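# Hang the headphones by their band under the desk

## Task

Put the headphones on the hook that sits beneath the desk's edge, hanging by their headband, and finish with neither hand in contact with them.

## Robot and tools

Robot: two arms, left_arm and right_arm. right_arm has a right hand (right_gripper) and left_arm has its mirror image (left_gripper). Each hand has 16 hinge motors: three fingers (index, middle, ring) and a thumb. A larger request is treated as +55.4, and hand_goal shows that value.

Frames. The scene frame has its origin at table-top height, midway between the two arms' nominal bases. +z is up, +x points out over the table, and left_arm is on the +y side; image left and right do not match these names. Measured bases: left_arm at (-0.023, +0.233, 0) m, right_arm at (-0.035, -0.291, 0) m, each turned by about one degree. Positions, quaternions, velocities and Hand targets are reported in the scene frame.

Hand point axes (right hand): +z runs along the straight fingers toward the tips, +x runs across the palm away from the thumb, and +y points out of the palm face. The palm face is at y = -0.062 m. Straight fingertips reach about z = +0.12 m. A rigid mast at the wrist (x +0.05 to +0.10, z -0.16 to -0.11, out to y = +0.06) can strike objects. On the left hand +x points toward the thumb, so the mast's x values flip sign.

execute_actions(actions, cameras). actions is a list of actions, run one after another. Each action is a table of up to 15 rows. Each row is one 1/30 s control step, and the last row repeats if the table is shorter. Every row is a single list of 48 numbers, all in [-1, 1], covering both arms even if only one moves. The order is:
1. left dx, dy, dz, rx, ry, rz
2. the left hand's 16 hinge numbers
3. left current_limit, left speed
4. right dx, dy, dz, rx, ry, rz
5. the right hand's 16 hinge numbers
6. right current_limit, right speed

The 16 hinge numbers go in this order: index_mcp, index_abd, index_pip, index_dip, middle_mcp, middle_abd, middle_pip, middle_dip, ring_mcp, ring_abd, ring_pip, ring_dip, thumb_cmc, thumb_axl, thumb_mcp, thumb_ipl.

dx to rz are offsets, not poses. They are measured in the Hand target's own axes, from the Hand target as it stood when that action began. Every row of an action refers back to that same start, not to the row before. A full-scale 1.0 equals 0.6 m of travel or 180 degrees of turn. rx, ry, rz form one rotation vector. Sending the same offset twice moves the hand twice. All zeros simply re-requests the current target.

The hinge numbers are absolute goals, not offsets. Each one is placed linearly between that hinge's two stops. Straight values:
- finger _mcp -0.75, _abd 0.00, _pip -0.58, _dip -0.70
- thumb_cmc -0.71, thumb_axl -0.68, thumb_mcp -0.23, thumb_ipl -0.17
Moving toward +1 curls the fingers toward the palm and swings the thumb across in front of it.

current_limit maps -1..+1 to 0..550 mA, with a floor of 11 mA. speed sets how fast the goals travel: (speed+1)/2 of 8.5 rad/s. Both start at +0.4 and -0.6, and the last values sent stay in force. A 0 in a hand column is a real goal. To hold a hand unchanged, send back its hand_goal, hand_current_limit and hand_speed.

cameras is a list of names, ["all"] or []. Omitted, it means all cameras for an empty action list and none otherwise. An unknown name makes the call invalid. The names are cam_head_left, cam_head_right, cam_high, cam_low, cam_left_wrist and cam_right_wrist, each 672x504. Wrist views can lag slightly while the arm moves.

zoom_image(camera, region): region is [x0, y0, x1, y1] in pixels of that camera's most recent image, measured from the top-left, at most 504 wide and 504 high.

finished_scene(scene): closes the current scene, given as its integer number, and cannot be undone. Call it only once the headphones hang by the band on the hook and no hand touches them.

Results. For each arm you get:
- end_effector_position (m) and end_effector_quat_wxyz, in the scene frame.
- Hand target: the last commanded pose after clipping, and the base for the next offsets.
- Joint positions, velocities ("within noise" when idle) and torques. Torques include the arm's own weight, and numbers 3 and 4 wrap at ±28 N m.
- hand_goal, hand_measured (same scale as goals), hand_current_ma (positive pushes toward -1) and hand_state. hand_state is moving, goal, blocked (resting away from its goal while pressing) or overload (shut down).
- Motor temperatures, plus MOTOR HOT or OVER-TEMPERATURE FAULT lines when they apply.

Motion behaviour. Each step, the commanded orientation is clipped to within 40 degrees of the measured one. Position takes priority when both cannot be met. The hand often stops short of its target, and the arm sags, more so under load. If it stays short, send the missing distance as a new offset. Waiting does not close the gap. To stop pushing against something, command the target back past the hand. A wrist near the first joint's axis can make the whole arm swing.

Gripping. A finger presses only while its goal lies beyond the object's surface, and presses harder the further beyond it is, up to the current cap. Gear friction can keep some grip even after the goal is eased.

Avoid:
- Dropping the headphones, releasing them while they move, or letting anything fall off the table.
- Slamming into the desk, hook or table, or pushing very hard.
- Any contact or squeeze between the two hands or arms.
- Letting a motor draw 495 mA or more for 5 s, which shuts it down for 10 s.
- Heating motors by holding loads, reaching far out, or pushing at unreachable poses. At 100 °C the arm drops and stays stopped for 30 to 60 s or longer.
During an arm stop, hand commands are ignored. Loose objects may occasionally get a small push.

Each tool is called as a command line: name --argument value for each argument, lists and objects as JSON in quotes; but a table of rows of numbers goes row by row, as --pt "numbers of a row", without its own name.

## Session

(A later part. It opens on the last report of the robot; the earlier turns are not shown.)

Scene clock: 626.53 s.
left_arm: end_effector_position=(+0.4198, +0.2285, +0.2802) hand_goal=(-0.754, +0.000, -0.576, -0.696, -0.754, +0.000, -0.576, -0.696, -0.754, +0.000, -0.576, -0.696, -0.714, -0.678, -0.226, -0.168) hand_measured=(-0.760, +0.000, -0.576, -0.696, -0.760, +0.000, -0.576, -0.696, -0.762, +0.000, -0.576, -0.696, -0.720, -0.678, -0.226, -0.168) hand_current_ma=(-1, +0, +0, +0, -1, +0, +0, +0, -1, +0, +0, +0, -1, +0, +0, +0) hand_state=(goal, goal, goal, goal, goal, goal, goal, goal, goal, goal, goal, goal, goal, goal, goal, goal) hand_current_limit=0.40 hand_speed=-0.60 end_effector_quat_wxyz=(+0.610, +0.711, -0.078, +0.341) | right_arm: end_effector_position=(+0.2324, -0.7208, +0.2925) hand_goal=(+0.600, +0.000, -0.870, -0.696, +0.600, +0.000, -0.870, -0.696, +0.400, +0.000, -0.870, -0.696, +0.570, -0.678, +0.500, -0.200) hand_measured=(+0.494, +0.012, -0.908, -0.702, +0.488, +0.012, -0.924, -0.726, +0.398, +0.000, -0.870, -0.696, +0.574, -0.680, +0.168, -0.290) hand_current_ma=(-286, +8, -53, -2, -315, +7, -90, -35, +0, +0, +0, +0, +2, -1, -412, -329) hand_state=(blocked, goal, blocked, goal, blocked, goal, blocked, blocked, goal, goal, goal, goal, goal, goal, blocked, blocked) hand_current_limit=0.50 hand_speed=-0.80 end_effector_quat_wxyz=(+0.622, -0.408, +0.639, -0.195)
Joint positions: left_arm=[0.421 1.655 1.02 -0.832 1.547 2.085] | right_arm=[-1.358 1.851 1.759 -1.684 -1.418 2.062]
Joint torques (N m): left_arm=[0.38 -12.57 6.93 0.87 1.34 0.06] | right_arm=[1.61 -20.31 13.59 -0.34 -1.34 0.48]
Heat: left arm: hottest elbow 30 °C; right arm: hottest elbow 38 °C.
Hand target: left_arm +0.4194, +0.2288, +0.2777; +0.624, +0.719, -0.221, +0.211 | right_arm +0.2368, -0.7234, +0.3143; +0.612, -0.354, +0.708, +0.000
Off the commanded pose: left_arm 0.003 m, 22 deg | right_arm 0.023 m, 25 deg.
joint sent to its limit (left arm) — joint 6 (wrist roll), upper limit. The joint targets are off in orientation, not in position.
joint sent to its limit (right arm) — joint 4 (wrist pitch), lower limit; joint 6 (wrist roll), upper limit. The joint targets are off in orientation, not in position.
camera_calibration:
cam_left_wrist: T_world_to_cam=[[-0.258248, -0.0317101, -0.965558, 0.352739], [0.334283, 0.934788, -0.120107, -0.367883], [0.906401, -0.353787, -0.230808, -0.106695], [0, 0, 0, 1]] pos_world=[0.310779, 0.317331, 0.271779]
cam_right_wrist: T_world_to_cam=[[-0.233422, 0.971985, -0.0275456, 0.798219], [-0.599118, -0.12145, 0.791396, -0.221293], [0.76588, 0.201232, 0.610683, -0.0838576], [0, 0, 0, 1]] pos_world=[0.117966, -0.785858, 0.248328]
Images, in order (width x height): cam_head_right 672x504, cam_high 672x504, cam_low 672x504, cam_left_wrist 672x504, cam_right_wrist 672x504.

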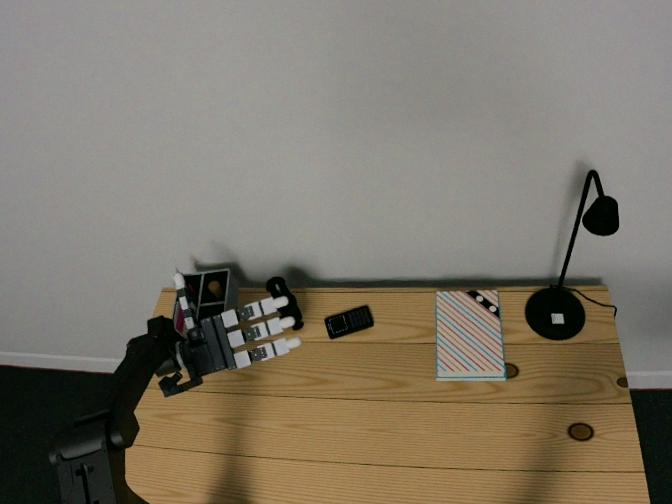

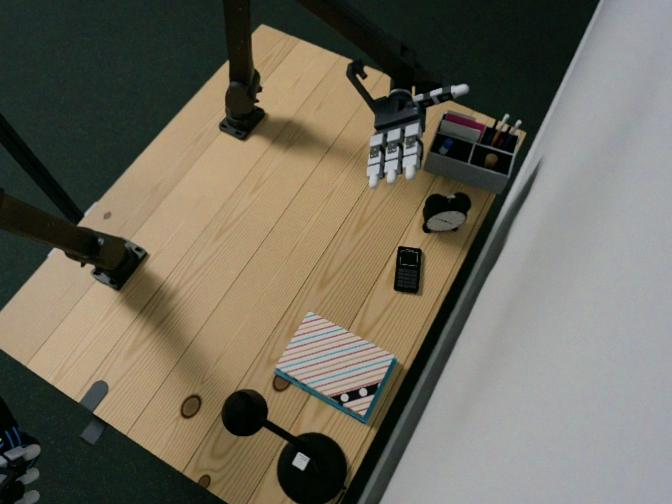

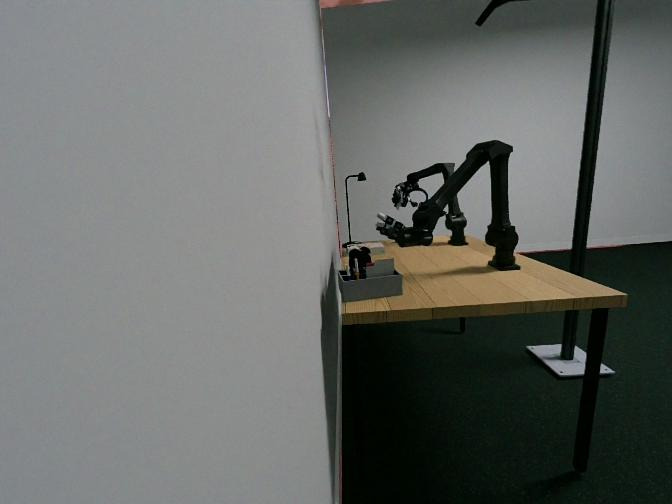

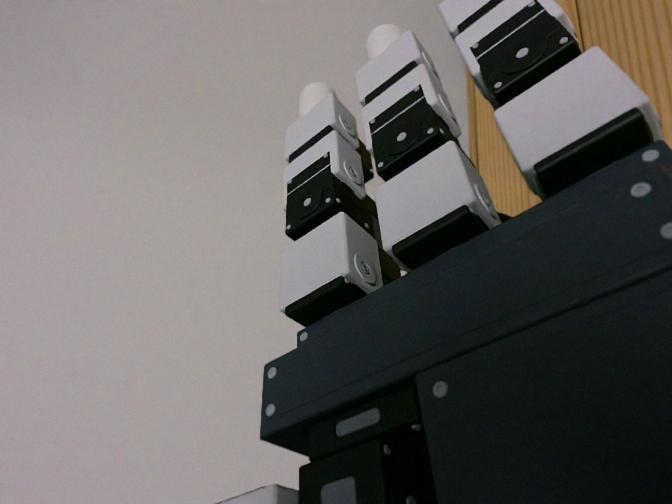

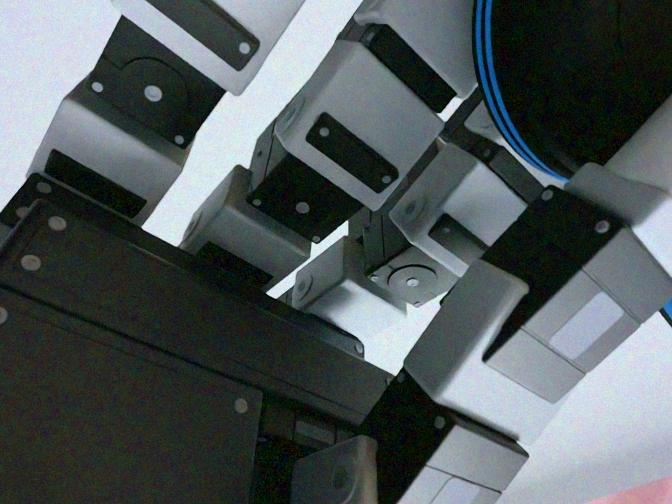

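execute_actions --actions '[[[0,0,0,0,0,0,-0.754,0,-0.576,-0.696,-0.754,0,-0.576,-0.696,-0.754,0,-0.576,-0.696,-0.714,-0.678,-0.226,-0.168,0.4,-0.6,0.0645,0.0273,0.0158,-0.0289,-0.0144,-0.0083,0.62,0,-0.869,-0.696,0.6,0,-0.869,-0.696,0.4,0,-0.869,-0.696,0.571,-0.678,0.5,-0.2,0.5,-0.8]],[[0,0,0,0,0,0,-0.754,0,-0.576,-0.696,-0.754,0,-0.576,-0.696,-0.754,0,-0.576,-0.696,-0.714,-0.678,-0.226,-0.168,0.4,-0.6,0.0645,0.0273,0.0158,0,0,0,0.64,0,-0.869,-0.696,0.6,0,-0.869,-0.696,0.4,0,-0.869,-0.696,0.571,-0.678,0.5,-0.2,0.5,-0.8]],[[0,0,0,0,0,0,-0.754,0,-0.576,-0.696,-0.754,0,-0.576,-0.696,-0.754,0,-0.576,-0.696,-0.714,-0.678,-0.226,-0.168,0.4,-0.6,0.0645,0.0273,0.0158,0,0,0,0.66,0,-0.869,-0.696,0.6,0,-0.869,-0.696,0.4,0,-0.869,-0.696,0.571,-0.678,0.5,-0.2,0.5,-0.8]],[[0,0,0,0,0,0,-0.754,0,-0.576,-0.696,-0.754,0,-0.576,-0.696,-0.754,0,-0.576,-0.696,-0.714,-0.678,-0.226,-0.168,0.4,-0.6,0.0645,0.0273,0.0158,0,0,0,0.66,0,-0.869,-0.696,0.6,0,-0.869,-0.696,0.4,0,-0.869,-0.696,0.571,-0.678,0.5,-0.2,0.5,-0.8]]]' --cameras '["cam_high","cam_low","cam_right_wrist"]'

zoom_image --camera "cam_low" --region '[370, 170, 480, 280]'

zoom_image --camera "cam_high" --region '[0, 340, 160, 504]'

Scene clock: 693.20 s.
left_arm: end_effector_position=(+0.4198, +0.2285, +0.2802) hand_goal=(-0.754, +0.000, -0.576, -0.696, -0.754, +0.000, -0.576, -0.696, -0.754, +0.000, -0.576, -0.696, -0.714, -0.678, -0.226, -0.168) hand_measured=(-0.760, +0.000, -0.576, -0.696, -0.760, +0.000, -0.576, -0.696, -0.762, +0.000, -0.576, -0.696, -0.720, -0.678, -0.226, -0.168) hand_current_ma=(-1, +0, +0, +0, -1, +0, +0, +0, -1, +0, +0, +0, -1, +0, +0, +0) hand_state=(goal, goal, goal, goal, goal, goal, goal, goal, goal, goal, goal, goal, goal, goal, goal, goal) hand_current_limit=0.40 hand_speed=-0.60 end_effector_quat_wxyz=(+0.610, +0.711, -0.078, +0.341) | right_arm: end_effector_position=(+0.2305, -0.7295, +0.1252) hand_goal=(+0.660, +0.000, -0.870, -0.696, +0.600, +0.000, -0.870, -0.696, +0.400, +0.000, -0.870, -0.696, +0.570, -0.678, +0.500, -0.200) hand_measured=(+0.512, +0.012, -0.908, -0.706, +0.486, +0.014, -0.928, -0.726, +0.398, +0.000, -0.870, -0.696, +0.584, -0.676, +0.166, -0.290) hand_current_ma=(-412, +8, -53, -6, -327, +9, -99, -35, +0, +0, +0, +0, +11, +1, -413, -329) hand_state=(blocked, goal, blocked, goal, blocked, goal, blocked, blocked, goal, goal, goal, goal, goal, goal, blocked, blocked) hand_current_limit=0.50 hand_speed=-0.80 end_effector_quat_wxyz=(+0.591, -0.382, +0.709, -0.032)
Joint positions: left_arm=[0.421 1.655 1.02 -0.832 1.547 2.085] | right_arm=[-1.324 2.149 1.759 -1.684 -1.224 2.064]
Joint torques (N m): left_arm=[0.56 -12.57 6.94 0.88 1.34 0.07] | right_arm=[1.79 -23.12 11.36 -0.91 -0.92 0.52]
Motor temperatures (°C): left_arm=[19 27 30 17 28 20] | right_arm=[16 25 39 18 24 20]
Heat: left arm: hottest elbow 30 °C; right arm: hottest elbow 39 °C.
Hand target: left_arm +0.4194, +0.2288, +0.2777; +0.624, +0.719, -0.221, +0.211 | right_arm +0.2377, -0.7353, +0.1425; +0.611, -0.390, +0.688, +0.032
Off the commanded pose: left_arm 0.003 m, 22 deg | right_arm 0.020 m, 8 deg.
joint sent to its limit (left arm) — joint 6 (wrist roll), upper limit. The joint targets are off in orientation, not in position.
joint sent to its limit (right arm) — joint 4 (wrist pitch), lower limit; joint 6 (wrist roll), upper limit. The joint targets are off in orientation, not in position.
camera_calibration:
cam_right_wrist: T_world_to_cam=[[-0.297772, 0.914646, 0.273411, 0.73696], [-0.36509, -0.37374, 0.852659, -0.336829], [0.882066, 0.154078, 0.445218, -0.0188821], [0, 0, 0, 1]] pos_world=[0.113128, -0.797035, 0.0941136]
Images, in order (width x height): cam_high 672x504, cam_low 672x504, cam_right_wrist 672x504.

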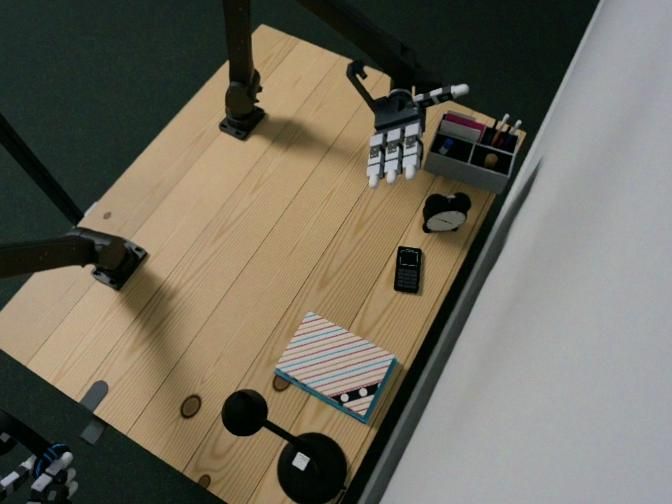

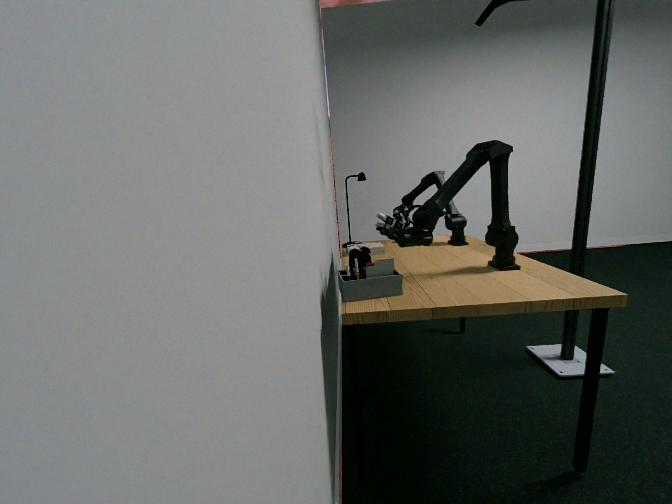

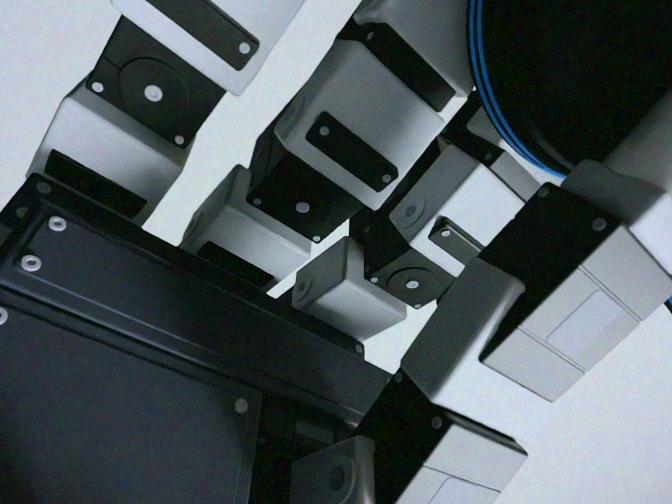

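Scaled by 4.582 from the camera's 672x504 image, which has a finer 960x720 frame.

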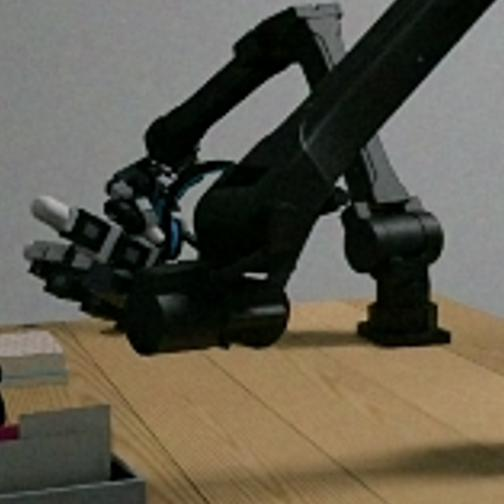

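Scaled by 3.073 from the camera's 672x504 image, which has a finer 960x720 frame.

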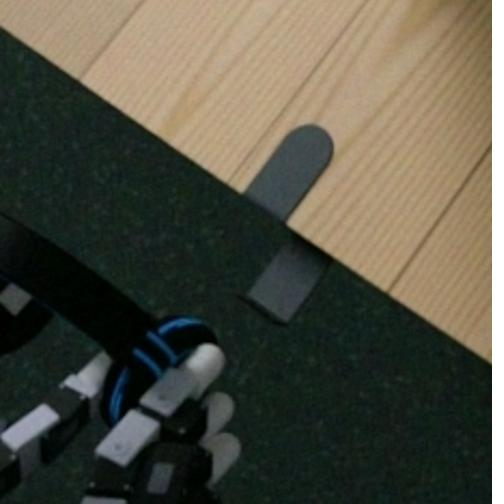

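execute_actions --actions '[[[0,0,0,0,0,0,-0.754,0,-0.576,-0.696,-0.754,0,-0.576,-0.696,-0.754,0,-0.576,-0.696,-0.714,-0.678,-0.226,-0.168,0.4,-0.6,0.0645,0.0273,0.0158,0,0,0,0.66,0,-0.869,-0.696,0.6,0,-0.869,-0.696,0.4,0,-0.869,-0.696,0.571,-0.678,0.5,-0.2,0.5,-0.8]],[[0,0,0,0,0,0,-0.754,0,-0.576,-0.696,-0.754,0,-0.576,-0.696,-0.754,0,-0.576,-0.696,-0.714,-0.678,-0.226,-0.168,0.4,-0.6,0.0645,0.0273,0.0158,0,0,0,0.66,0,-0.869,-0.696,0.6,0,-0.869,-0.696,0.4,0,-0.869,-0.696,0.571,-0.678,0.5,-0.2,0.5,-0.8]],[[0,0,0,0,0,0,-0.754,0,-0.576,-0.696,-0.754,0,-0.576,-0.696,-0.754,0,-0.576,-0.696,-0.714,-0.678,-0.226,-0.168,0.4,-0.6,0.0645,0.0273,0.0158,0,0,0,0.66,0,-0.869,-0.696,0.6,0,-0.869,-0.696,0.4,0,-0.869,-0.696,0.571,-0.678,0.5,-0.2,0.5,-0.8]],[[0,0,0,0,0,0,-0.754,0,-0.576,-0.696,-0.754,0,-0.576,-0.696,-0.754,0,-0.576,-0.696,-0.714,-0.678,-0.226,-0.168,0.4,-0.6,0.0645,0.0273,0.0158,0,0,0,0.66,0,-0.869,-0.696,0.6,0,-0.869,-0.696,0.4,0,-0.869,-0.696,0.571,-0.678,0.5,-0.2,0.5,-0.8]],[[0,0,0,0,0,0,-0.754,0,-0.576,-0.696,-0.754,0,-0.576,-0.696,-0.754,0,-0.576,-0.696,-0.714,-0.678,-0.226,-0.168,0.4,-0.6,0.0645,0.0273,0.0158,0,0,0,0.66,0,-0.869,-0.696,0.6,0,-0.869,-0.696,0.4,0,-0.869,-0.696,0.571,-0.678,0.5,-0.2,0.5,-0.8]]]' --cameras '["cam_high"]'

zoom_image --camera "cam_high" --region '[0, 340, 160, 504]'

Scene clock: 720.33 s.
left_arm: end_effector_position=(+0.4198, +0.2285, +0.2802) hand_goal=(-0.754, +0.000, -0.576, -0.696, -0.754, +0.000, -0.576, -0.696, -0.754, +0.000, -0.576, -0.696, -0.714, -0.678, -0.226, -0.168) hand_measured=(-0.760, +0.000, -0.576, -0.696, -0.760, +0.000, -0.576, -0.696, -0.762, +0.000, -0.576, -0.696, -0.720, -0.678, -0.226, -0.168) hand_current_ma=(-1, +0, +0, +0, -1, +0, +0, +0, -1, +0, +0, +0, -1, +0, +0, +0) hand_state=(goal, goal, goal, goal, goal, goal, goal, goal, goal, goal, goal, goal, goal, goal, goal, goal) hand_current_limit=0.40 hand_speed=-0.60 end_effector_quat_wxyz=(+0.610, +0.711, -0.078, +0.341) | right_arm: end_effector_position=(+0.2309, -0.7403, -0.0831) hand_goal=(+0.660, +0.000, -0.870, -0.696, +0.600, +0.000, -0.870, -0.696, +0.400, +0.000, -0.870, -0.696, +0.570, -0.678, +0.500, -0.200) hand_measured=(+0.524, +0.012, -0.908, -0.708, +0.484, +0.014, -0.928, -0.726, +0.398, +0.000, -0.870, -0.696, +0.590, -0.672, +0.156, -0.290) hand_current_ma=(-413, +7, -53, -9, -335, +9, -102, -35, +0, +0, +0, +0, +20, +3, -413, -329) hand_state=(blocked, goal, blocked, goal, blocked, goal, blocked, blocked, goal, goal, goal, goal, blocked, goal, blocked, blocked) hand_current_limit=0.50 hand_speed=-0.80 end_effector_quat_wxyz=(+0.606, -0.382, +0.697, +0.027)
Joint positions: left_arm=[0.421 1.655 1.02 -0.832 1.547 2.085] | right_arm=[-1.314 2.603 1.942 -1.684 -1.194 1.875]
Joint torques (N m): left_arm=[0.44 -12.45 6.93 0.88 1.34 0.06] | right_arm=[1.85 -25.05 9.63 -1.37 -0.69 0.44]
Heat: left arm: hottest elbow 30 °C; right arm: hottest elbow 37 °C.
Hand target: left_arm +0.4194, +0.2288, +0.2777; +0.624, +0.719, -0.221, +0.211 | right_arm +0.2390, -0.7502, -0.0723; +0.611, -0.390, +0.688, +0.032
Off the commanded pose: left_arm 0.003 m, 22 deg | right_arm 0.017 m, 2 deg.
joint sent to its limit (left arm) — joint 6 (wrist roll), upper limit. The joint targets are off in orientation, not in position.
joint sent to its limit (right arm) — joint 4 (wrist pitch), lower limit. The joint targets still meet the commanded pose.
Images, in order (width x height): cam_high 672x504.

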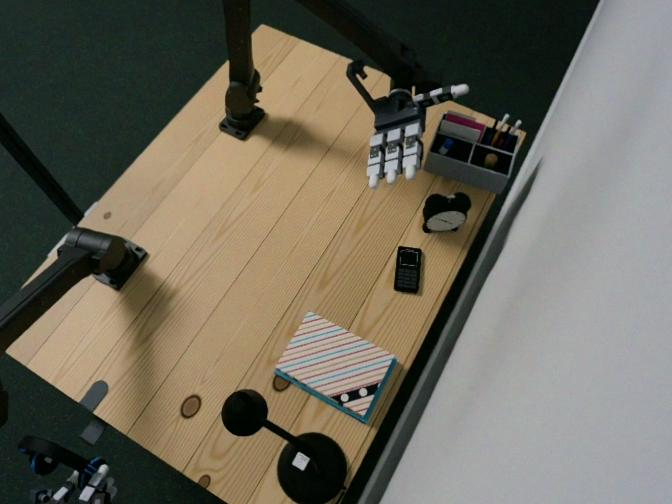

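Scaled by 3.073 from the camera's 672x504 image, which has a finer 960x720 frame.

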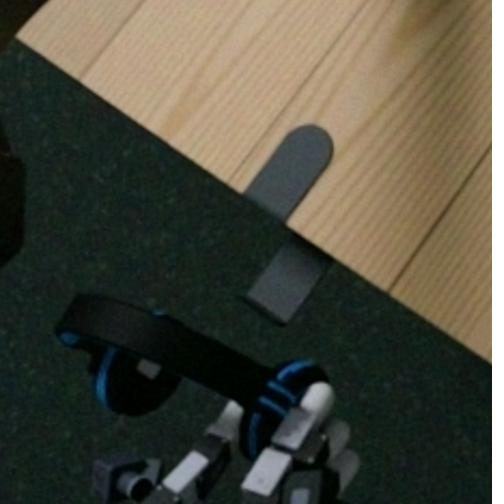

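execute_actions --actions '[[[0,0,0,0,0,0,-0.754,0,-0.576,-0.696,-0.754,0,-0.576,-0.696,-0.754,0,-0.576,-0.696,-0.714,-0.678,-0.226,-0.168,0.4,-0.6,0.0455,0.0273,0.0068,0,0,0,0.66,0,-0.869,-0.696,0.6,0,-0.869,-0.696,0.4,0,-0.869,-0.696,0.571,-0.678,0.5,-0.2,0.5,-0.8]],[[0,0,0,0,0,0,-0.754,0,-0.576,-0.696,-0.754,0,-0.576,-0.696,-0.754,0,-0.576,-0.696,-0.714,-0.678,-0.226,-0.168,0.4,-0.6,0.0455,0.0273,0.0068,0,0,0,0.66,0,-0.869,-0.696,0.6,0,-0.869,-0.696,0.4,0,-0.869,-0.696,0.571,-0.678,0.5,-0.2,0.5,-0.8]],[[0,0,0,0,0,0,-0.754,0,-0.576,-0.696,-0.754,0,-0.576,-0.696,-0.754,0,-0.576,-0.696,-0.714,-0.678,-0.226,-0.168,0.4,-0.6,0.0455,0.0273,0.0068,0,0,0,0.66,0,-0.869,-0.696,0.6,0,-0.869,-0.696,0.4,0,-0.869,-0.696,0.571,-0.678,0.5,-0.2,0.5,-0.8]]]' --cameras '["cam_high"]'

zoom_image --camera "cam_high" --region '[20, 360, 160, 504]'

Scene clock: 758.37 s.
left_arm: end_effector_position=(+0.4198, +0.2285, +0.2802) hand_goal=(-0.754, +0.000, -0.576, -0.696, -0.754, +0.000, -0.576, -0.696, -0.754, +0.000, -0.576, -0.696, -0.714, -0.678, -0.226, -0.168) hand_measured=(-0.760, +0.000, -0.576, -0.696, -0.760, +0.000, -0.576, -0.696, -0.762, +0.000, -0.576, -0.696, -0.720, -0.678, -0.226, -0.168) hand_current_ma=(-1, +0, +0, +0, -1, +0, +0, +0, -1, +0, +0, +0, -1, +0, +0, +0) hand_state=(goal, goal, goal, goal, goal, goal, goal, goal, goal, goal, goal, goal, goal, goal, goal, goal) hand_current_limit=0.40 hand_speed=-0.60 end_effector_quat_wxyz=(+0.610, +0.711, -0.078, +0.341) | right_arm: end_effector_position=(+0.2257, -0.7369, -0.1747) hand_goal=(+0.660, +0.000, -0.870, -0.696, +0.600, +0.000, -0.870, -0.696, +0.400, +0.000, -0.870, -0.696, +0.570, -0.678, +0.500, -0.200) hand_measured=(+0.528, +0.012, -0.908, -0.710, +0.484, +0.014, -0.928, -0.726, +0.398, +0.000, -0.870, -0.696, +0.592, -0.672, +0.154, -0.290) hand_current_ma=(-409, +7, -53, -11, -335, +9, -102, -35, +0, +0, +0, +0, +23, +4, -412, -329) hand_state=(blocked, goal, blocked, goal, blocked, goal, blocked, blocked, goal, goal, goal, goal, blocked, goal, blocked, blocked) hand_current_limit=0.50 hand_speed=-0.80 end_effector_quat_wxyz=(+0.610, -0.392, +0.688, +0.035)
Joint positions: left_arm=[0.421 1.655 1.02 -0.832 1.547 2.085] | right_arm=[-1.316 2.807 2.075 -1.684 -1.179 1.797]
Joint torques (N m): left_arm=[0.38 -12.57 6.95 0.88 1.35 0.07] | right_arm=[0.09 -24.94 8.83 -1.46 -0.63 0.45]
Motor temperatures (°C): left_arm=[19 28 30 17 28 20] | right_arm=[16 29 33 18 23 20]
Heat: left arm: hottest elbow 30 °C; right arm: hottest elbow 33 °C.
Hand target: left_arm +0.4194, +0.2288, +0.2777; +0.624, +0.719, -0.221, +0.211 | right_arm +0.2249, -0.7503, -0.1676; +0.611, -0.390, +0.688, +0.032
Off the commanded pose: left_arm 0.003 m, 22 deg | right_arm 0.015 m, 0 deg.
joint sent to its limit (left arm) — joint 6 (wrist roll), upper limit. The joint targets are off in orientation, not in position.
joint sent to its limit (right arm) — joint 4 (wrist pitch), lower limit. The joint targets still meet the commanded pose.
Images, in order (width x height): cam_high 672x504.

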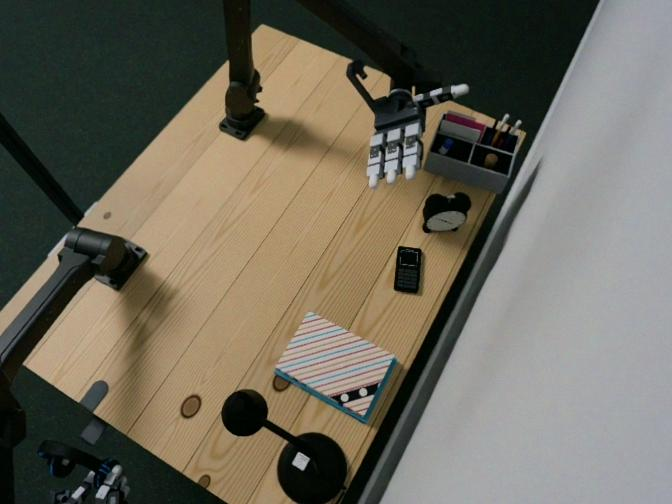

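Scaled by 3.500 from the camera's 672x504 image, which has a finer 960x720 frame.

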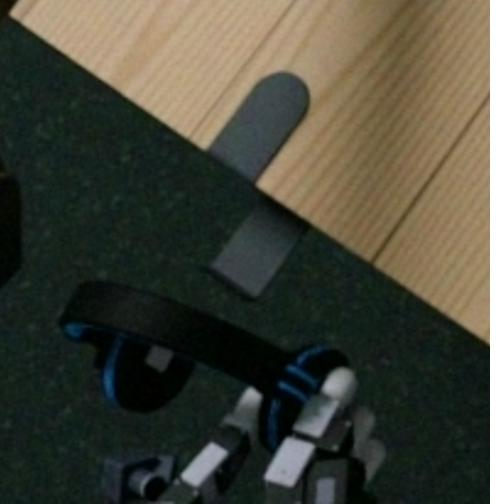

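execute_actions --actions '[[[0,0,0,0,0,0,-0.754,0,-0.576,-0.696,-0.754,0,-0.576,-0.696,-0.754,0,-0.576,-0.696,-0.714,-0.678,-0.226,-0.168,0.4,-0.6,-0.0193,0.0238,0.0153,0,0,0,0.66,0,-0.869,-0.696,0.6,0,-0.869,-0.696,0.4,0,-0.869,-0.696,0.571,-0.678,0.5,-0.2,0.5,-0.8]],[[0,0,0,0,0,0,-0.754,0,-0.576,-0.696,-0.754,0,-0.576,-0.696,-0.754,0,-0.576,-0.696,-0.714,-0.678,-0.226,-0.168,0.4,-0.6,-0.0193,0.0238,0.0153,0,0,0,0.66,0,-0.869,-0.696,0.6,0,-0.869,-0.696,0.4,0,-0.869,-0.696,0.571,-0.678,0.5,-0.2,0.5,-0.8]]]' --cameras '["cam_high"]'

zoom_image --camera "cam_high" --region '[20, 360, 160, 504]'

Scene clock: 780.53 s.
left_arm: end_effector_position=(+0.4198, +0.2285, +0.2802) hand_goal=(-0.754, +0.000, -0.576, -0.696, -0.754, +0.000, -0.576, -0.696, -0.754, +0.000, -0.576, -0.696, -0.714, -0.678, -0.226, -0.168) hand_measured=(-0.760, +0.000, -0.576, -0.696, -0.760, +0.000, -0.576, -0.696, -0.762, +0.000, -0.576, -0.696, -0.720, -0.678, -0.226, -0.168) hand_current_ma=(-1, +0, +0, +0, -1, +0, +0, +0, -1, +0, +0, +0, -1, +0, +0, +0) hand_state=(goal, goal, goal, goal, goal, goal, goal, goal, goal, goal, goal, goal, goal, goal, goal, goal) hand_current_limit=0.40 hand_speed=-0.60 end_effector_quat_wxyz=(+0.610, +0.711, -0.078, +0.341) | right_arm: end_effector_position=(+0.2189, -0.7088, -0.1742) hand_goal=(+0.660, +0.000, -0.870, -0.696, +0.600, +0.000, -0.870, -0.696, +0.400, +0.000, -0.870, -0.696, +0.570, -0.678, +0.500, -0.200) hand_measured=(+0.538, +0.008, -0.908, -0.710, +0.480, +0.016, -0.928, -0.726, +0.398, +0.002, -0.870, -0.696, +0.610, -0.662, +0.152, -0.290) hand_current_ma=(-361, +4, -53, -11, -351, +10, -102, -35, +0, +0, +0, +0, +60, +16, -412, -329) hand_state=(blocked, goal, blocked, goal, blocked, goal, blocked, blocked, goal, goal, goal, goal, blocked, goal, blocked, blocked) hand_current_limit=0.50 hand_speed=-0.80 end_effector_quat_wxyz=(+0.613, -0.396, +0.683, +0.026)
Joint positions: left_arm=[0.421 1.655 1.02 -0.832 1.547 2.085] | right_arm=[-1.316 2.738 1.912 -1.593 -1.189 1.775]
Joint torques (N m): left_arm=[0.44 -12.57 6.95 0.87 1.35 0.06] | right_arm=[1.32 -25.23 4.71 -1.13 -0.66 0.52]
Heat: left arm: hottest elbow 30 °C; right arm: hottest elbow 33 °C.
Hand target: left_arm +0.4194, +0.2288, +0.2777; +0.624, +0.719, -0.221, +0.211 | right_arm +0.2223, -0.7095, -0.1646; +0.611, -0.390, +0.688, +0.032
Off the commanded pose: left_arm 0.003 m, 22 deg | right_arm 0.010 m, 1 deg.
joint sent to its limit (left arm) — joint 6 (wrist roll), upper limit. The joint targets are off in orientation, not in position.
Images, in order (width x height): cam_high 672x504.

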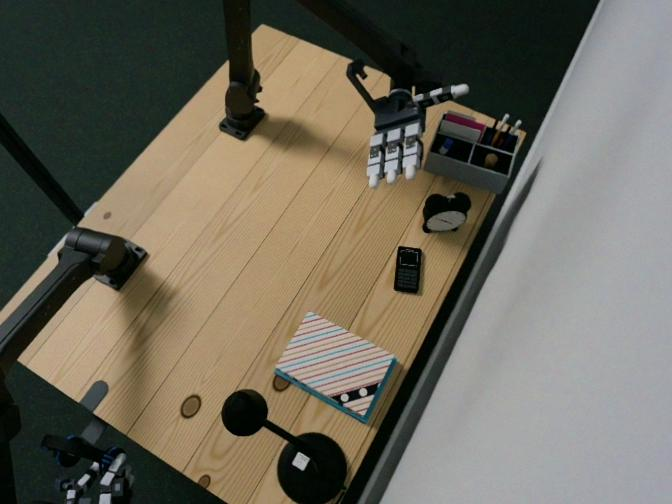

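Scaled by 3.500 from the camera's 672x504 image, which has a finer 960x720 frame.

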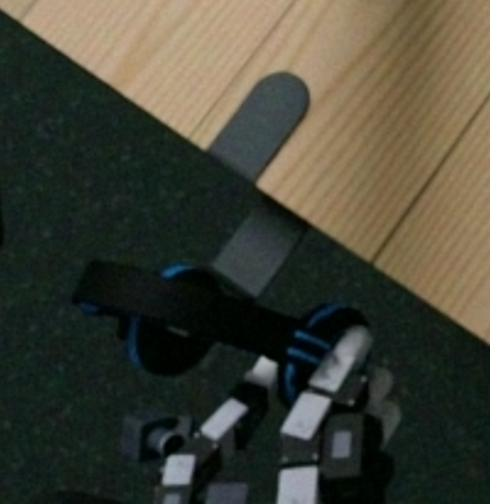

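execute_actions --actions '[[[0,0,0,0,0,0,-0.754,0,-0.576,-0.696,-0.754,0,-0.576,-0.696,-0.754,0,-0.576,-0.696,-0.714,-0.678,-0.226,-0.168,0.4,-0.6,0.0193,-0.0238,-0.0153,0,0,0,0.66,0,-0.869,-0.696,0.6,0,-0.869,-0.696,0.4,0,-0.869,-0.696,0.571,-0.678,0.5,-0.2,0.5,-0.8]],[[0,0,0,0,0,0,-0.754,0,-0.576,-0.696,-0.754,0,-0.576,-0.696,-0.754,0,-0.576,-0.696,-0.714,-0.678,-0.226,-0.168,0.4,-0.6,0.0013,-0.0328,-0.0205,0,0,0,0.66,0,-0.869,-0.696,0.6,0,-0.869,-0.696,0.4,0,-0.869,-0.696,0.571,-0.678,0.5,-0.2,0.5,-0.8]],[[0,0,0,0,0,0,-0.754,0,-0.576,-0.696,-0.754,0,-0.576,-0.696,-0.754,0,-0.576,-0.696,-0.714,-0.678,-0.226,-0.168,0.4,-0.6,-0.018,-0.009,-0.0052,0,0,0,0.66,0,-0.869,-0.696,0.6,0,-0.869,-0.696,0.4,0,-0.869,-0.696,0.571,-0.678,0.5,-0.2,0.5,-0.8]]]' --cameras '["cam_high"]'

zoom_image --camera "cam_high" --region '[20, 360, 160, 504]'

Scene clock: 797.80 s.
left_arm: end_effector_position=(+0.4198, +0.2285, +0.2802) hand_goal=(-0.754, +0.000, -0.576, -0.696, -0.754, +0.000, -0.576, -0.696, -0.754, +0.000, -0.576, -0.696, -0.714, -0.678, -0.226, -0.168) hand_measured=(-0.760, +0.000, -0.576, -0.696, -0.760, +0.000, -0.576, -0.696, -0.762, +0.000, -0.576, -0.696, -0.720, -0.678, -0.226, -0.168) hand_current_ma=(-1, +0, +0, +0, -1, +0, +0, +0, -1, +0, +0, +0, -1, +0, +0, +0) hand_state=(goal, goal, goal, goal, goal, goal, goal, goal, goal, goal, goal, goal, goal, goal, goal, goal) hand_current_limit=0.40 hand_speed=-0.60 end_effector_quat_wxyz=(+0.610, +0.711, -0.078, +0.341) | right_arm: end_effector_position=(+0.2275, -0.7429, -0.1642) hand_goal=(+0.660, +0.000, -0.870, -0.696, +0.600, +0.000, -0.870, -0.696, +0.400, +0.000, -0.870, -0.696, +0.570, -0.678, +0.500, -0.200) hand_measured=(+0.538, +0.004, -0.908, -0.710, +0.480, +0.014, -0.928, -0.726, +0.398, +0.002, -0.870, -0.696, +0.610, -0.662, +0.152, -0.290) hand_current_ma=(-360, +1, -53, -11, -351, +9, -102, -35, +0, +0, +0, +0, +60, +16, -413, -329) hand_state=(blocked, goal, blocked, goal, blocked, goal, blocked, blocked, goal, goal, goal, goal, blocked, goal, blocked, blocked) hand_current_limit=0.50 hand_speed=-0.80 end_effector_quat_wxyz=(+0.606, -0.406, +0.684, +0.017)
Joint positions: left_arm=[0.421 1.655 1.02 -0.832 1.547 2.085] | right_arm=[-1.316 2.77 2.053 -1.658 -1.18 1.791]
Joint torques (N m): left_arm=[0.5 -12.51 6.94 0.85 1.34 0.07] | right_arm=[0.21 -26.93 6.95 -2.65 -0.65 0.58]
Heat: left arm: hottest elbow 30 °C; right arm: hottest elbow 32 °C.
Hand target: left_arm +0.4194, +0.2288, +0.2777; +0.624, +0.719, -0.221, +0.211 | right_arm +0.2250, -0.7504, -0.1427; +0.611, -0.390, +0.688, +0.032
Off the commanded pose: left_arm 0.003 m, 22 deg | right_arm 0.023 m, 3 deg.
joint sent to its limit (left arm) — joint 6 (wrist roll), upper limit. The joint targets are off in orientation, not in position.
joint sent to its limit (right arm) — joint 4 (wrist pitch), lower limit. The joint targets still meet the commanded pose.
Images, in order (width x height): cam_high 672x504.

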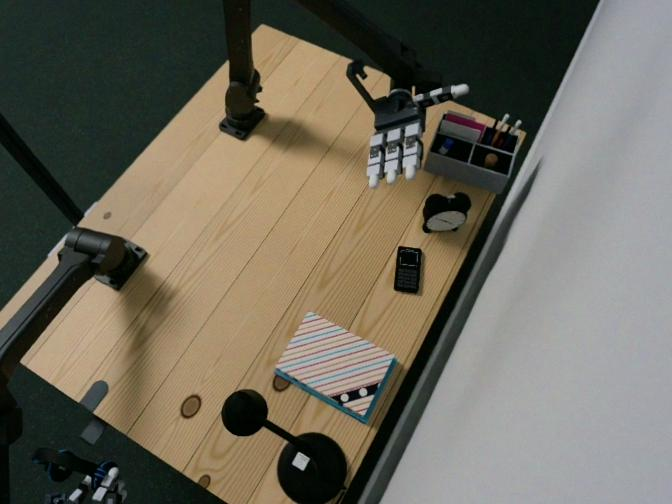

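Scaled by 3.500 from the camera's 672x504 image, which has a finer 960x720 frame.

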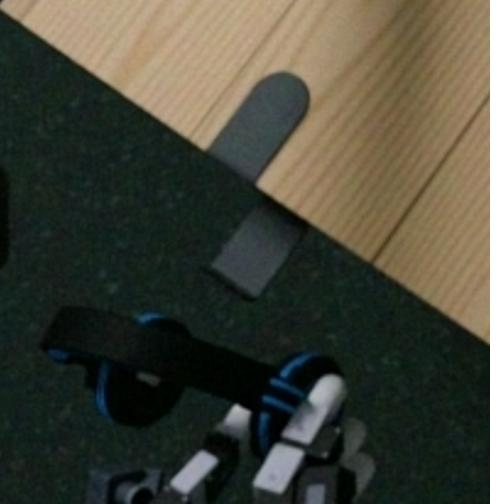

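execute_actions --actions '[[[0,0,0,0,0,0,-0.754,0,-0.576,-0.696,-0.754,0,-0.576,-0.696,-0.754,0,-0.576,-0.696,-0.714,-0.678,-0.226,-0.168,0.4,-0.6,-0.0289,-0.0144,-0.0083,0,0,0,0.66,0,-0.869,-0.696,0.6,0,-0.869,-0.696,0.4,0,-0.869,-0.696,0.571,-0.678,0.5,-0.2,0.5,-0.8]],[[0,0,0,0,0,0,-0.754,0,-0.576,-0.696,-0.754,0,-0.576,-0.696,-0.754,0,-0.576,-0.696,-0.714,-0.678,-0.226,-0.168,0.4,-0.6,-0.0155,0.02,0.0192,0,0,0,0.66,0,-0.869,-0.696,0.6,0,-0.869,-0.696,0.4,0,-0.869,-0.696,0.571,-0.678,0.5,-0.2,0.5,-0.8]],[[0,0,0,0,0,0,-0.754,0,-0.576,-0.696,-0.754,0,-0.576,-0.696,-0.754,0,-0.576,-0.696,-0.714,-0.678,-0.226,-0.168,0.4,-0.6,-0.0155,0.02,0.0192,0,0,0,0.66,0,-0.869,-0.696,0.6,0,-0.869,-0.696,0.4,0,-0.869,-0.696,0.571,-0.678,0.5,-0.2,0.5,-0.8]]]' --cameras '["cam_high"]'

zoom_image --camera "cam_high" --region '[20, 360, 160, 504]'

Scene clock: 829.20 s.
left_arm: end_effector_position=(+0.4198, +0.2285, +0.2802) hand_goal=(-0.754, +0.000, -0.576, -0.696, -0.754, +0.000, -0.576, -0.696, -0.754, +0.000, -0.576, -0.696, -0.714, -0.678, -0.226, -0.168) hand_measured=(-0.760, +0.000, -0.576, -0.696, -0.760, +0.000, -0.576, -0.696, -0.762, +0.000, -0.576, -0.696, -0.720, -0.678, -0.226, -0.168) hand_current_ma=(-1, +0, +0, +0, -1, +0, +0, +0, -1, +0, +0, +0, -1, +0, +0, +0) hand_state=(goal, goal, goal, goal, goal, goal, goal, goal, goal, goal, goal, goal, goal, goal, goal, goal) hand_current_limit=0.40 hand_speed=-0.60 end_effector_quat_wxyz=(+0.610, +0.711, -0.078, +0.341) | right_arm: end_effector_position=(+0.2229, -0.7100, -0.1359) hand_goal=(+0.660, +0.000, -0.870, -0.696, +0.600, +0.000, -0.870, -0.696, +0.400, +0.000, -0.870, -0.696, +0.570, -0.678, +0.500, -0.200) hand_measured=(+0.540, +0.002, -0.908, -0.710, +0.480, +0.014, -0.928, -0.726, +0.398, +0.002, -0.870, -0.696, +0.610, -0.662, +0.150, -0.290) hand_current_ma=(-349, +0, -53, -11, -351, +9, -102, -35, +0, +0, +0, +0, +60, +16, -412, -329) hand_state=(blocked, goal, blocked, goal, blocked, goal, blocked, blocked, goal, goal, goal, goal, blocked, goal, blocked, blocked) hand_current_limit=0.50 hand_speed=-0.80 end_effector_quat_wxyz=(+0.614, -0.394, +0.684, +0.028)
Joint positions: left_arm=[0.421 1.655 1.02 -0.832 1.547 2.085] | right_arm=[-1.31 2.661 1.872 -1.624 -1.194 1.786]
Joint torques (N m): left_arm=[0.44 -12.51 6.9 0.83 1.35 0.07] | right_arm=[1.96 -25.7 5.45 -1.14 -0.77 0.57]
Heat: left arm: hottest elbow 30 °C; right arm: hottest shoulder 31 °C.
Hand target: left_arm +0.4194, +0.2288, +0.2777; +0.624, +0.719, -0.221, +0.211 | right_arm +0.2290, -0.7124, -0.1227; +0.611, -0.390, +0.688, +0.032
Off the commanded pose: left_arm 0.003 m, 22 deg | right_arm 0.015 m, 1 deg.
joint sent to its limit (left arm) — joint 6 (wrist roll), upper limit. The joint targets are off in orientation, not in position.
Images, in order (width x height): cam_high 672x504.

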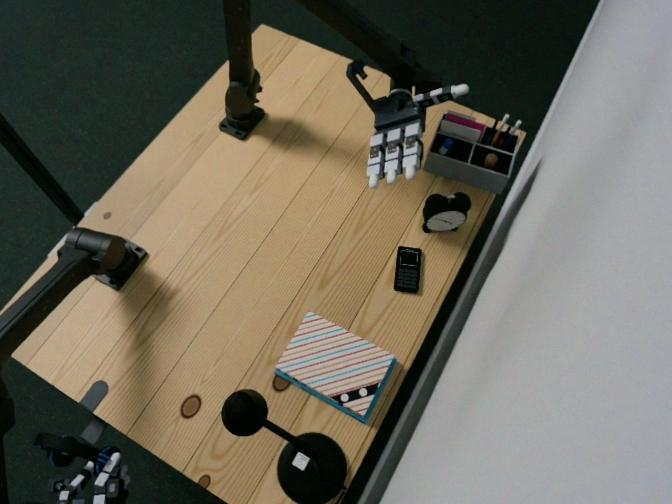

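Scaled by 3.500 from the camera's 672x504 image, which has a finer 960x720 frame.

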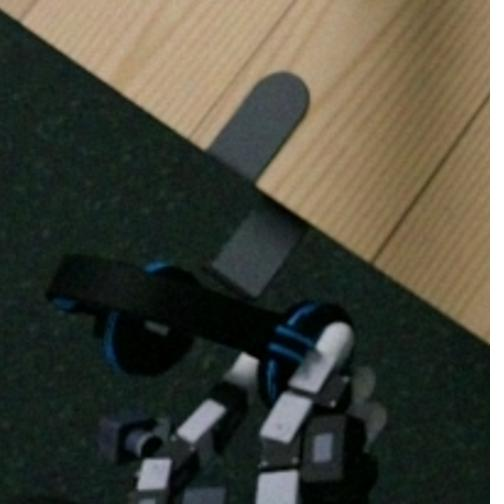

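execute_actions --actions '[[[0,0,0,0,0,0,-0.754,0,-0.576,-0.696,-0.754,0,-0.576,-0.696,-0.754,0,-0.576,-0.696,-0.714,-0.678,-0.226,-0.168,0.4,-0.6,-0.009,0.0193,0.0198,0,0,0,0.66,0,-0.869,-0.696,0.6,0,-0.869,-0.696,0.4,0,-0.869,-0.696,0.571,-0.678,0.5,-0.2,0.5,-0.8]],[[0,0,0,0,0,0,-0.754,0,-0.576,-0.696,-0.754,0,-0.576,-0.696,-0.754,0,-0.576,-0.696,-0.714,-0.678,-0.226,-0.168,0.4,-0.6,-0.009,0.0193,0.0198,0,0,0,0.66,0,-0.869,-0.696,0.6,0,-0.869,-0.696,0.4,0,-0.869,-0.696,0.571,-0.678,0.5,-0.2,0.5,-0.8]]]' --cameras '["cam_high"]'

zoom_image --camera "cam_high" --region '[20, 360, 160, 504]'

Scene clock: 845.73 s.
left_arm: end_effector_position=(+0.4198, +0.2285, +0.2802) hand_goal=(-0.754, +0.000, -0.576, -0.696, -0.754, +0.000, -0.576, -0.696, -0.754, +0.000, -0.576, -0.696, -0.714, -0.678, -0.226, -0.168) hand_measured=(-0.760, +0.000, -0.576, -0.696, -0.760, +0.000, -0.576, -0.696, -0.762, +0.000, -0.576, -0.696, -0.720, -0.678, -0.226, -0.168) hand_current_ma=(-1, +0, +0, +0, -1, +0, +0, +0, -1, +0, +0, +0, -1, +0, +0, +0) hand_state=(goal, goal, goal, goal, goal, goal, goal, goal, goal, goal, goal, goal, goal, goal, goal, goal) hand_current_limit=0.40 hand_speed=-0.60 end_effector_quat_wxyz=(+0.610, +0.711, -0.078, +0.341) | right_arm: end_effector_position=(+0.2292, -0.6762, -0.1420) hand_goal=(+0.660, +0.000, -0.870, -0.696, +0.600, +0.000, -0.870, -0.696, +0.400, +0.000, -0.870, -0.696, +0.570, -0.678, +0.500, -0.200) hand_measured=(+0.542, +0.002, -0.908, -0.710, +0.480, +0.014, -0.928, -0.726, +0.398, +0.002, -0.870, -0.696, +0.610, -0.662, +0.148, -0.290) hand_current_ma=(-347, +0, -53, -11, -351, +9, -102, -35, +0, +0, +0, +0, +60, +16, -412, -329) hand_state=(blocked, goal, blocked, goal, blocked, goal, blocked, blocked, goal, goal, goal, goal, blocked, goal, blocked, blocked) hand_current_limit=0.50 hand_speed=-0.80 end_effector_quat_wxyz=(+0.614, -0.396, +0.683, +0.027)
Joint positions: left_arm=[0.421 1.655 1.02 -0.832 1.547 2.085] | right_arm=[-1.283 2.606 1.725 -1.486 -1.212 1.831]
Joint torques (N m): left_arm=[0.44 -12.51 6.94 0.9 1.35 0.07] | right_arm=[1.61 -24.29 4.83 -1.03 -0.83 0.58]
Heat: left arm: hottest elbow 30 °C; right arm: hottest elbow 30 °C.
Hand target: left_arm +0.4194, +0.2288, +0.2777; +0.624, +0.719, -0.221, +0.211 | right_arm +0.2345, -0.6785, -0.1295; +0.611, -0.390, +0.688, +0.032
Off the commanded pose: left_arm 0.003 m, 22 deg | right_arm 0.014 m, 1 deg.
joint sent to its limit (left arm) — joint 6 (wrist roll), upper limit. The joint targets are off in orientation, not in position.
Images, in order (width x height): cam_high 672x504.

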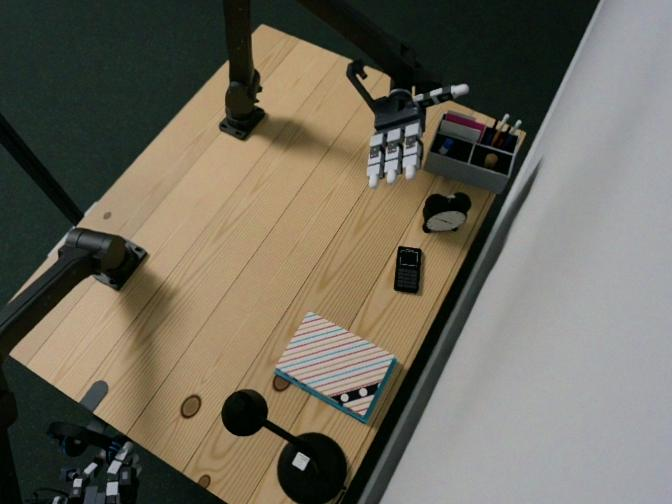

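Scaled by 3.500 from the camera's 672x504 image, which has a finer 960x720 frame.

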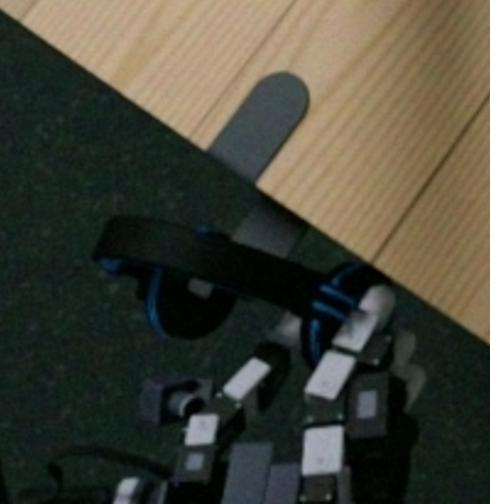

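execute_actions --actions '[[[0,0,0,0,0,0,-0.754,0,-0.576,-0.696,-0.754,0,-0.576,-0.696,-0.754,0,-0.576,-0.696,-0.714,-0.678,-0.226,-0.168,0.4,-0.6,-0.0097,0.0115,0.0138,0,0,0,0.66,0,-0.869,-0.696,0.6,0,-0.869,-0.696,0.4,0,-0.869,-0.696,0.571,-0.678,0.5,-0.2,0.5,-0.8]],[[0,0,0,0,0,0,-0.754,0,-0.576,-0.696,-0.754,0,-0.576,-0.696,-0.754,0,-0.576,-0.696,-0.714,-0.678,-0.226,-0.168,0.4,-0.6,-0.0097,0.0115,0.0138,0,0,0,0.66,0,-0.869,-0.696,0.6,0,-0.869,-0.696,0.4,0,-0.869,-0.696,0.571,-0.678,0.5,-0.2,0.5,-0.8]]]' --cameras '["cam_high"]'

zoom_image --camera "cam_high" --region '[20, 360, 160, 504]'

Scene clock: 863.57 s.
left_arm: end_effector_position=(+0.4198, +0.2285, +0.2802) hand_goal=(-0.754, +0.000, -0.576, -0.696, -0.754, +0.000, -0.576, -0.696, -0.754, +0.000, -0.576, -0.696, -0.714, -0.678, -0.226, -0.168) hand_measured=(-0.760, +0.000, -0.576, -0.696, -0.760, +0.000, -0.576, -0.696, -0.762, +0.000, -0.576, -0.696, -0.720, -0.678, -0.226, -0.168) hand_current_ma=(-1, +0, +0, +0, -1, +0, +0, +0, -1, +0, +0, +0, -1, +0, +0, +0) hand_state=(goal, goal, goal, goal, goal, goal, goal, goal, goal, goal, goal, goal, goal, goal, goal, goal) hand_current_limit=0.40 hand_speed=-0.60 end_effector_quat_wxyz=(+0.610, +0.711, -0.078, +0.341) | right_arm: end_effector_position=(+0.2344, -0.6527, -0.1415) hand_goal=(+0.660, +0.000, -0.870, -0.696, +0.600, +0.000, -0.870, -0.696, +0.400, +0.000, -0.870, -0.696, +0.570, -0.678, +0.500, -0.200) hand_measured=(+0.542, +0.002, -0.908, -0.710, +0.480, +0.014, -0.928, -0.726, +0.398, +0.002, -0.870, -0.696, +0.610, -0.662, +0.148, -0.290) hand_current_ma=(-347, +0, -53, -11, -351, +9, -102, -35, +0, +0, +0, +0, +60, +16, -412, -329) hand_state=(blocked, goal, blocked, goal, blocked, goal, blocked, blocked, goal, goal, goal, goal, blocked, goal, blocked, blocked) hand_current_limit=0.50 hand_speed=-0.80 end_effector_quat_wxyz=(+0.613, -0.397, +0.683, +0.027)
Joint positions: left_arm=[0.421 1.655 1.02 -0.832 1.547 2.085] | right_arm=[-1.26 2.561 1.625 -1.386 -1.227 1.878]
Joint torques (N m): left_arm=[0.5 -12.75 6.95 0.87 1.34 0.07] | right_arm=[1.79 -23.71 4.38 -0.96 -0.88 0.58]
Heat: left arm: hottest elbow 30 °C; right arm: hottest elbow 30 °C.
Hand target: left_arm +0.4194, +0.2288, +0.2777; +0.624, +0.719, -0.221, +0.211 | right_arm +0.2395, -0.6547, -0.1295; +0.611, -0.390, +0.688, +0.032
Off the commanded pose: left_arm 0.003 m, 22 deg | right_arm 0.013 m, 1 deg.
joint sent to its limit (left arm) — joint 6 (wrist roll), upper limit. The joint targets are off in orientation, not in position.
Images, in order (width x height): cam_high 672x504.

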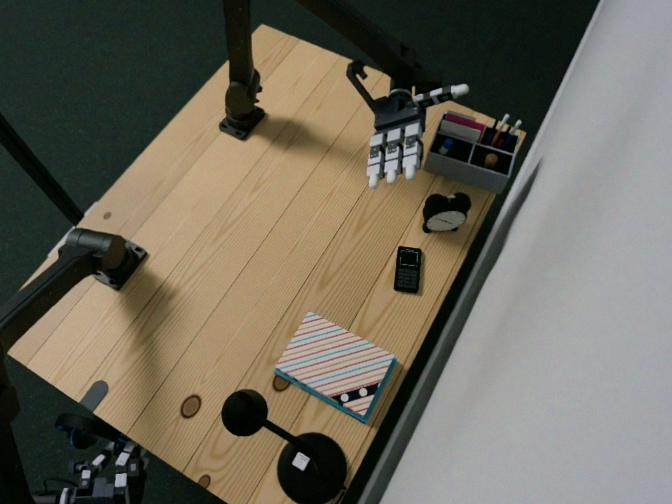

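Scaled by 3.500 from the camera's 672x504 image, which has a finer 960x720 frame.

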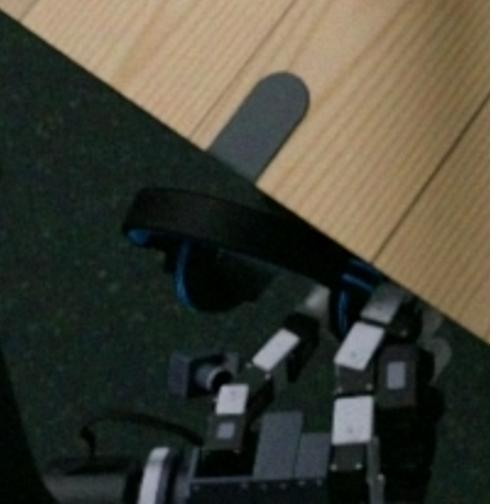

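execute_actions --actions '[[[0,0,0,0,0,0,-0.754,0,-0.576,-0.696,-0.754,0,-0.576,-0.696,-0.754,0,-0.576,-0.696,-0.714,-0.678,-0.226,-0.168,0.4,-0.6,0.0144,0.0072,0.0042,0,0,0,0.66,0,-0.869,-0.696,0.6,0,-0.869,-0.696,0.4,0,-0.869,-0.696,0.571,-0.678,0.5,-0.2,0.5,-0.8]],[[0,0,0,0,0,0,-0.754,0,-0.576,-0.696,-0.754,0,-0.576,-0.696,-0.754,0,-0.576,-0.696,-0.714,-0.678,-0.226,-0.168,0.4,-0.6,0.0144,0.0072,0.0042,0,0,0,0.66,0,-0.869,-0.696,0.6,0,-0.869,-0.696,0.4,0,-0.869,-0.696,0.571,-0.678,0.5,-0.2,0.5,-0.8]],[[0,0,0,0,0,0,-0.754,0,-0.576,-0.696,-0.754,0,-0.576,-0.696,-0.754,0,-0.576,-0.696,-0.714,-0.678,-0.226,-0.168,0.4,-0.6,0.0144,0.0072,0.0042,0,0,0,0.66,0,-0.869,-0.696,0.6,0,-0.869,-0.696,0.4,0,-0.869,-0.696,0.571,-0.678,0.5,-0.2,0.5,-0.8]]]' --cameras '["cam_high"]'

zoom_image --camera "cam_high" --region '[20, 380, 140, 504]'

Scene clock: 879.83 s.
left_arm: end_effector_position=(+0.4198, +0.2285, +0.2802) hand_goal=(-0.754, +0.000, -0.576, -0.696, -0.754, +0.000, -0.576, -0.696, -0.754, +0.000, -0.576, -0.696, -0.714, -0.678, -0.226, -0.168) hand_measured=(-0.760, +0.000, -0.576, -0.696, -0.760, +0.000, -0.576, -0.696, -0.762, +0.000, -0.576, -0.696, -0.720, -0.678, -0.226, -0.168) hand_current_ma=(-1, +0, +0, +0, -1, +0, +0, +0, -1, +0, +0, +0, -1, +0, +0, +0) hand_state=(goal, goal, goal, goal, goal, goal, goal, goal, goal, goal, goal, goal, goal, goal, goal, goal) hand_current_limit=0.40 hand_speed=-0.60 end_effector_quat_wxyz=(+0.610, +0.711, -0.078, +0.341) | right_arm: end_effector_position=(+0.2332, -0.6488, -0.1618) hand_goal=(+0.660, +0.000, -0.870, -0.696, +0.600, +0.000, -0.870, -0.696, +0.400, +0.000, -0.870, -0.696, +0.570, -0.678, +0.500, -0.200) hand_measured=(+0.542, +0.002, -0.908, -0.710, +0.480, +0.014, -0.928, -0.726, +0.398, +0.002, -0.870, -0.696, +0.610, -0.662, +0.148, -0.290) hand_current_ma=(-347, +0, -53, -11, -351, +9, -102, -35, +0, +0, +0, +0, +60, +16, -412, -329) hand_state=(blocked, goal, blocked, goal, blocked, goal, blocked, blocked, goal, goal, goal, goal, blocked, goal, blocked, blocked) hand_current_limit=0.50 hand_speed=-0.80 end_effector_quat_wxyz=(+0.613, -0.396, +0.683, +0.027)
Joint positions: left_arm=[0.421 1.655 1.02 -0.832 1.547 2.085] | right_arm=[-1.26 2.598 1.631 -1.352 -1.227 1.881]
Joint torques (N m): left_arm=[0.5 -12.63 6.97 0.9 1.34 0.07] | right_arm=[1.61 -21.42 6.54 -0.98 -0.88 0.55]
Heat: left arm: hottest elbow 30 °C; right arm: hottest shoulder 30 °C.
Hand target: left_arm +0.4194, +0.2288, +0.2777; +0.624, +0.719, -0.221, +0.211 | right_arm +0.2395, -0.6546, -0.1594; +0.611, -0.390, +0.688, +0.032
Off the commanded pose: left_arm 0.003 m, 22 deg | right_arm 0.009 m, 1 deg.
joint sent to its limit (left arm) — joint 6 (wrist roll), upper limit. The joint targets are off in orientation, not in position.
Images, in order (width x height): cam_high 672x504.

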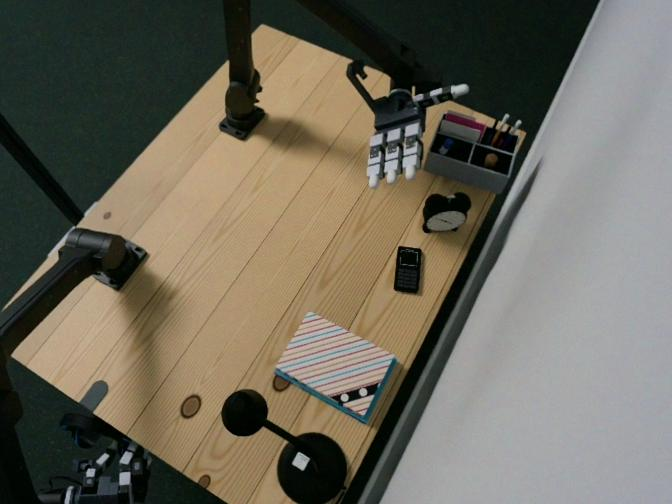

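Scaled by 4.065 from the camera's 672x504 image, which has a finer 960x720 frame.

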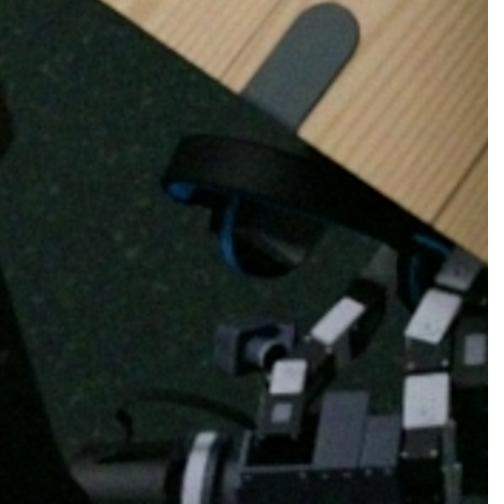

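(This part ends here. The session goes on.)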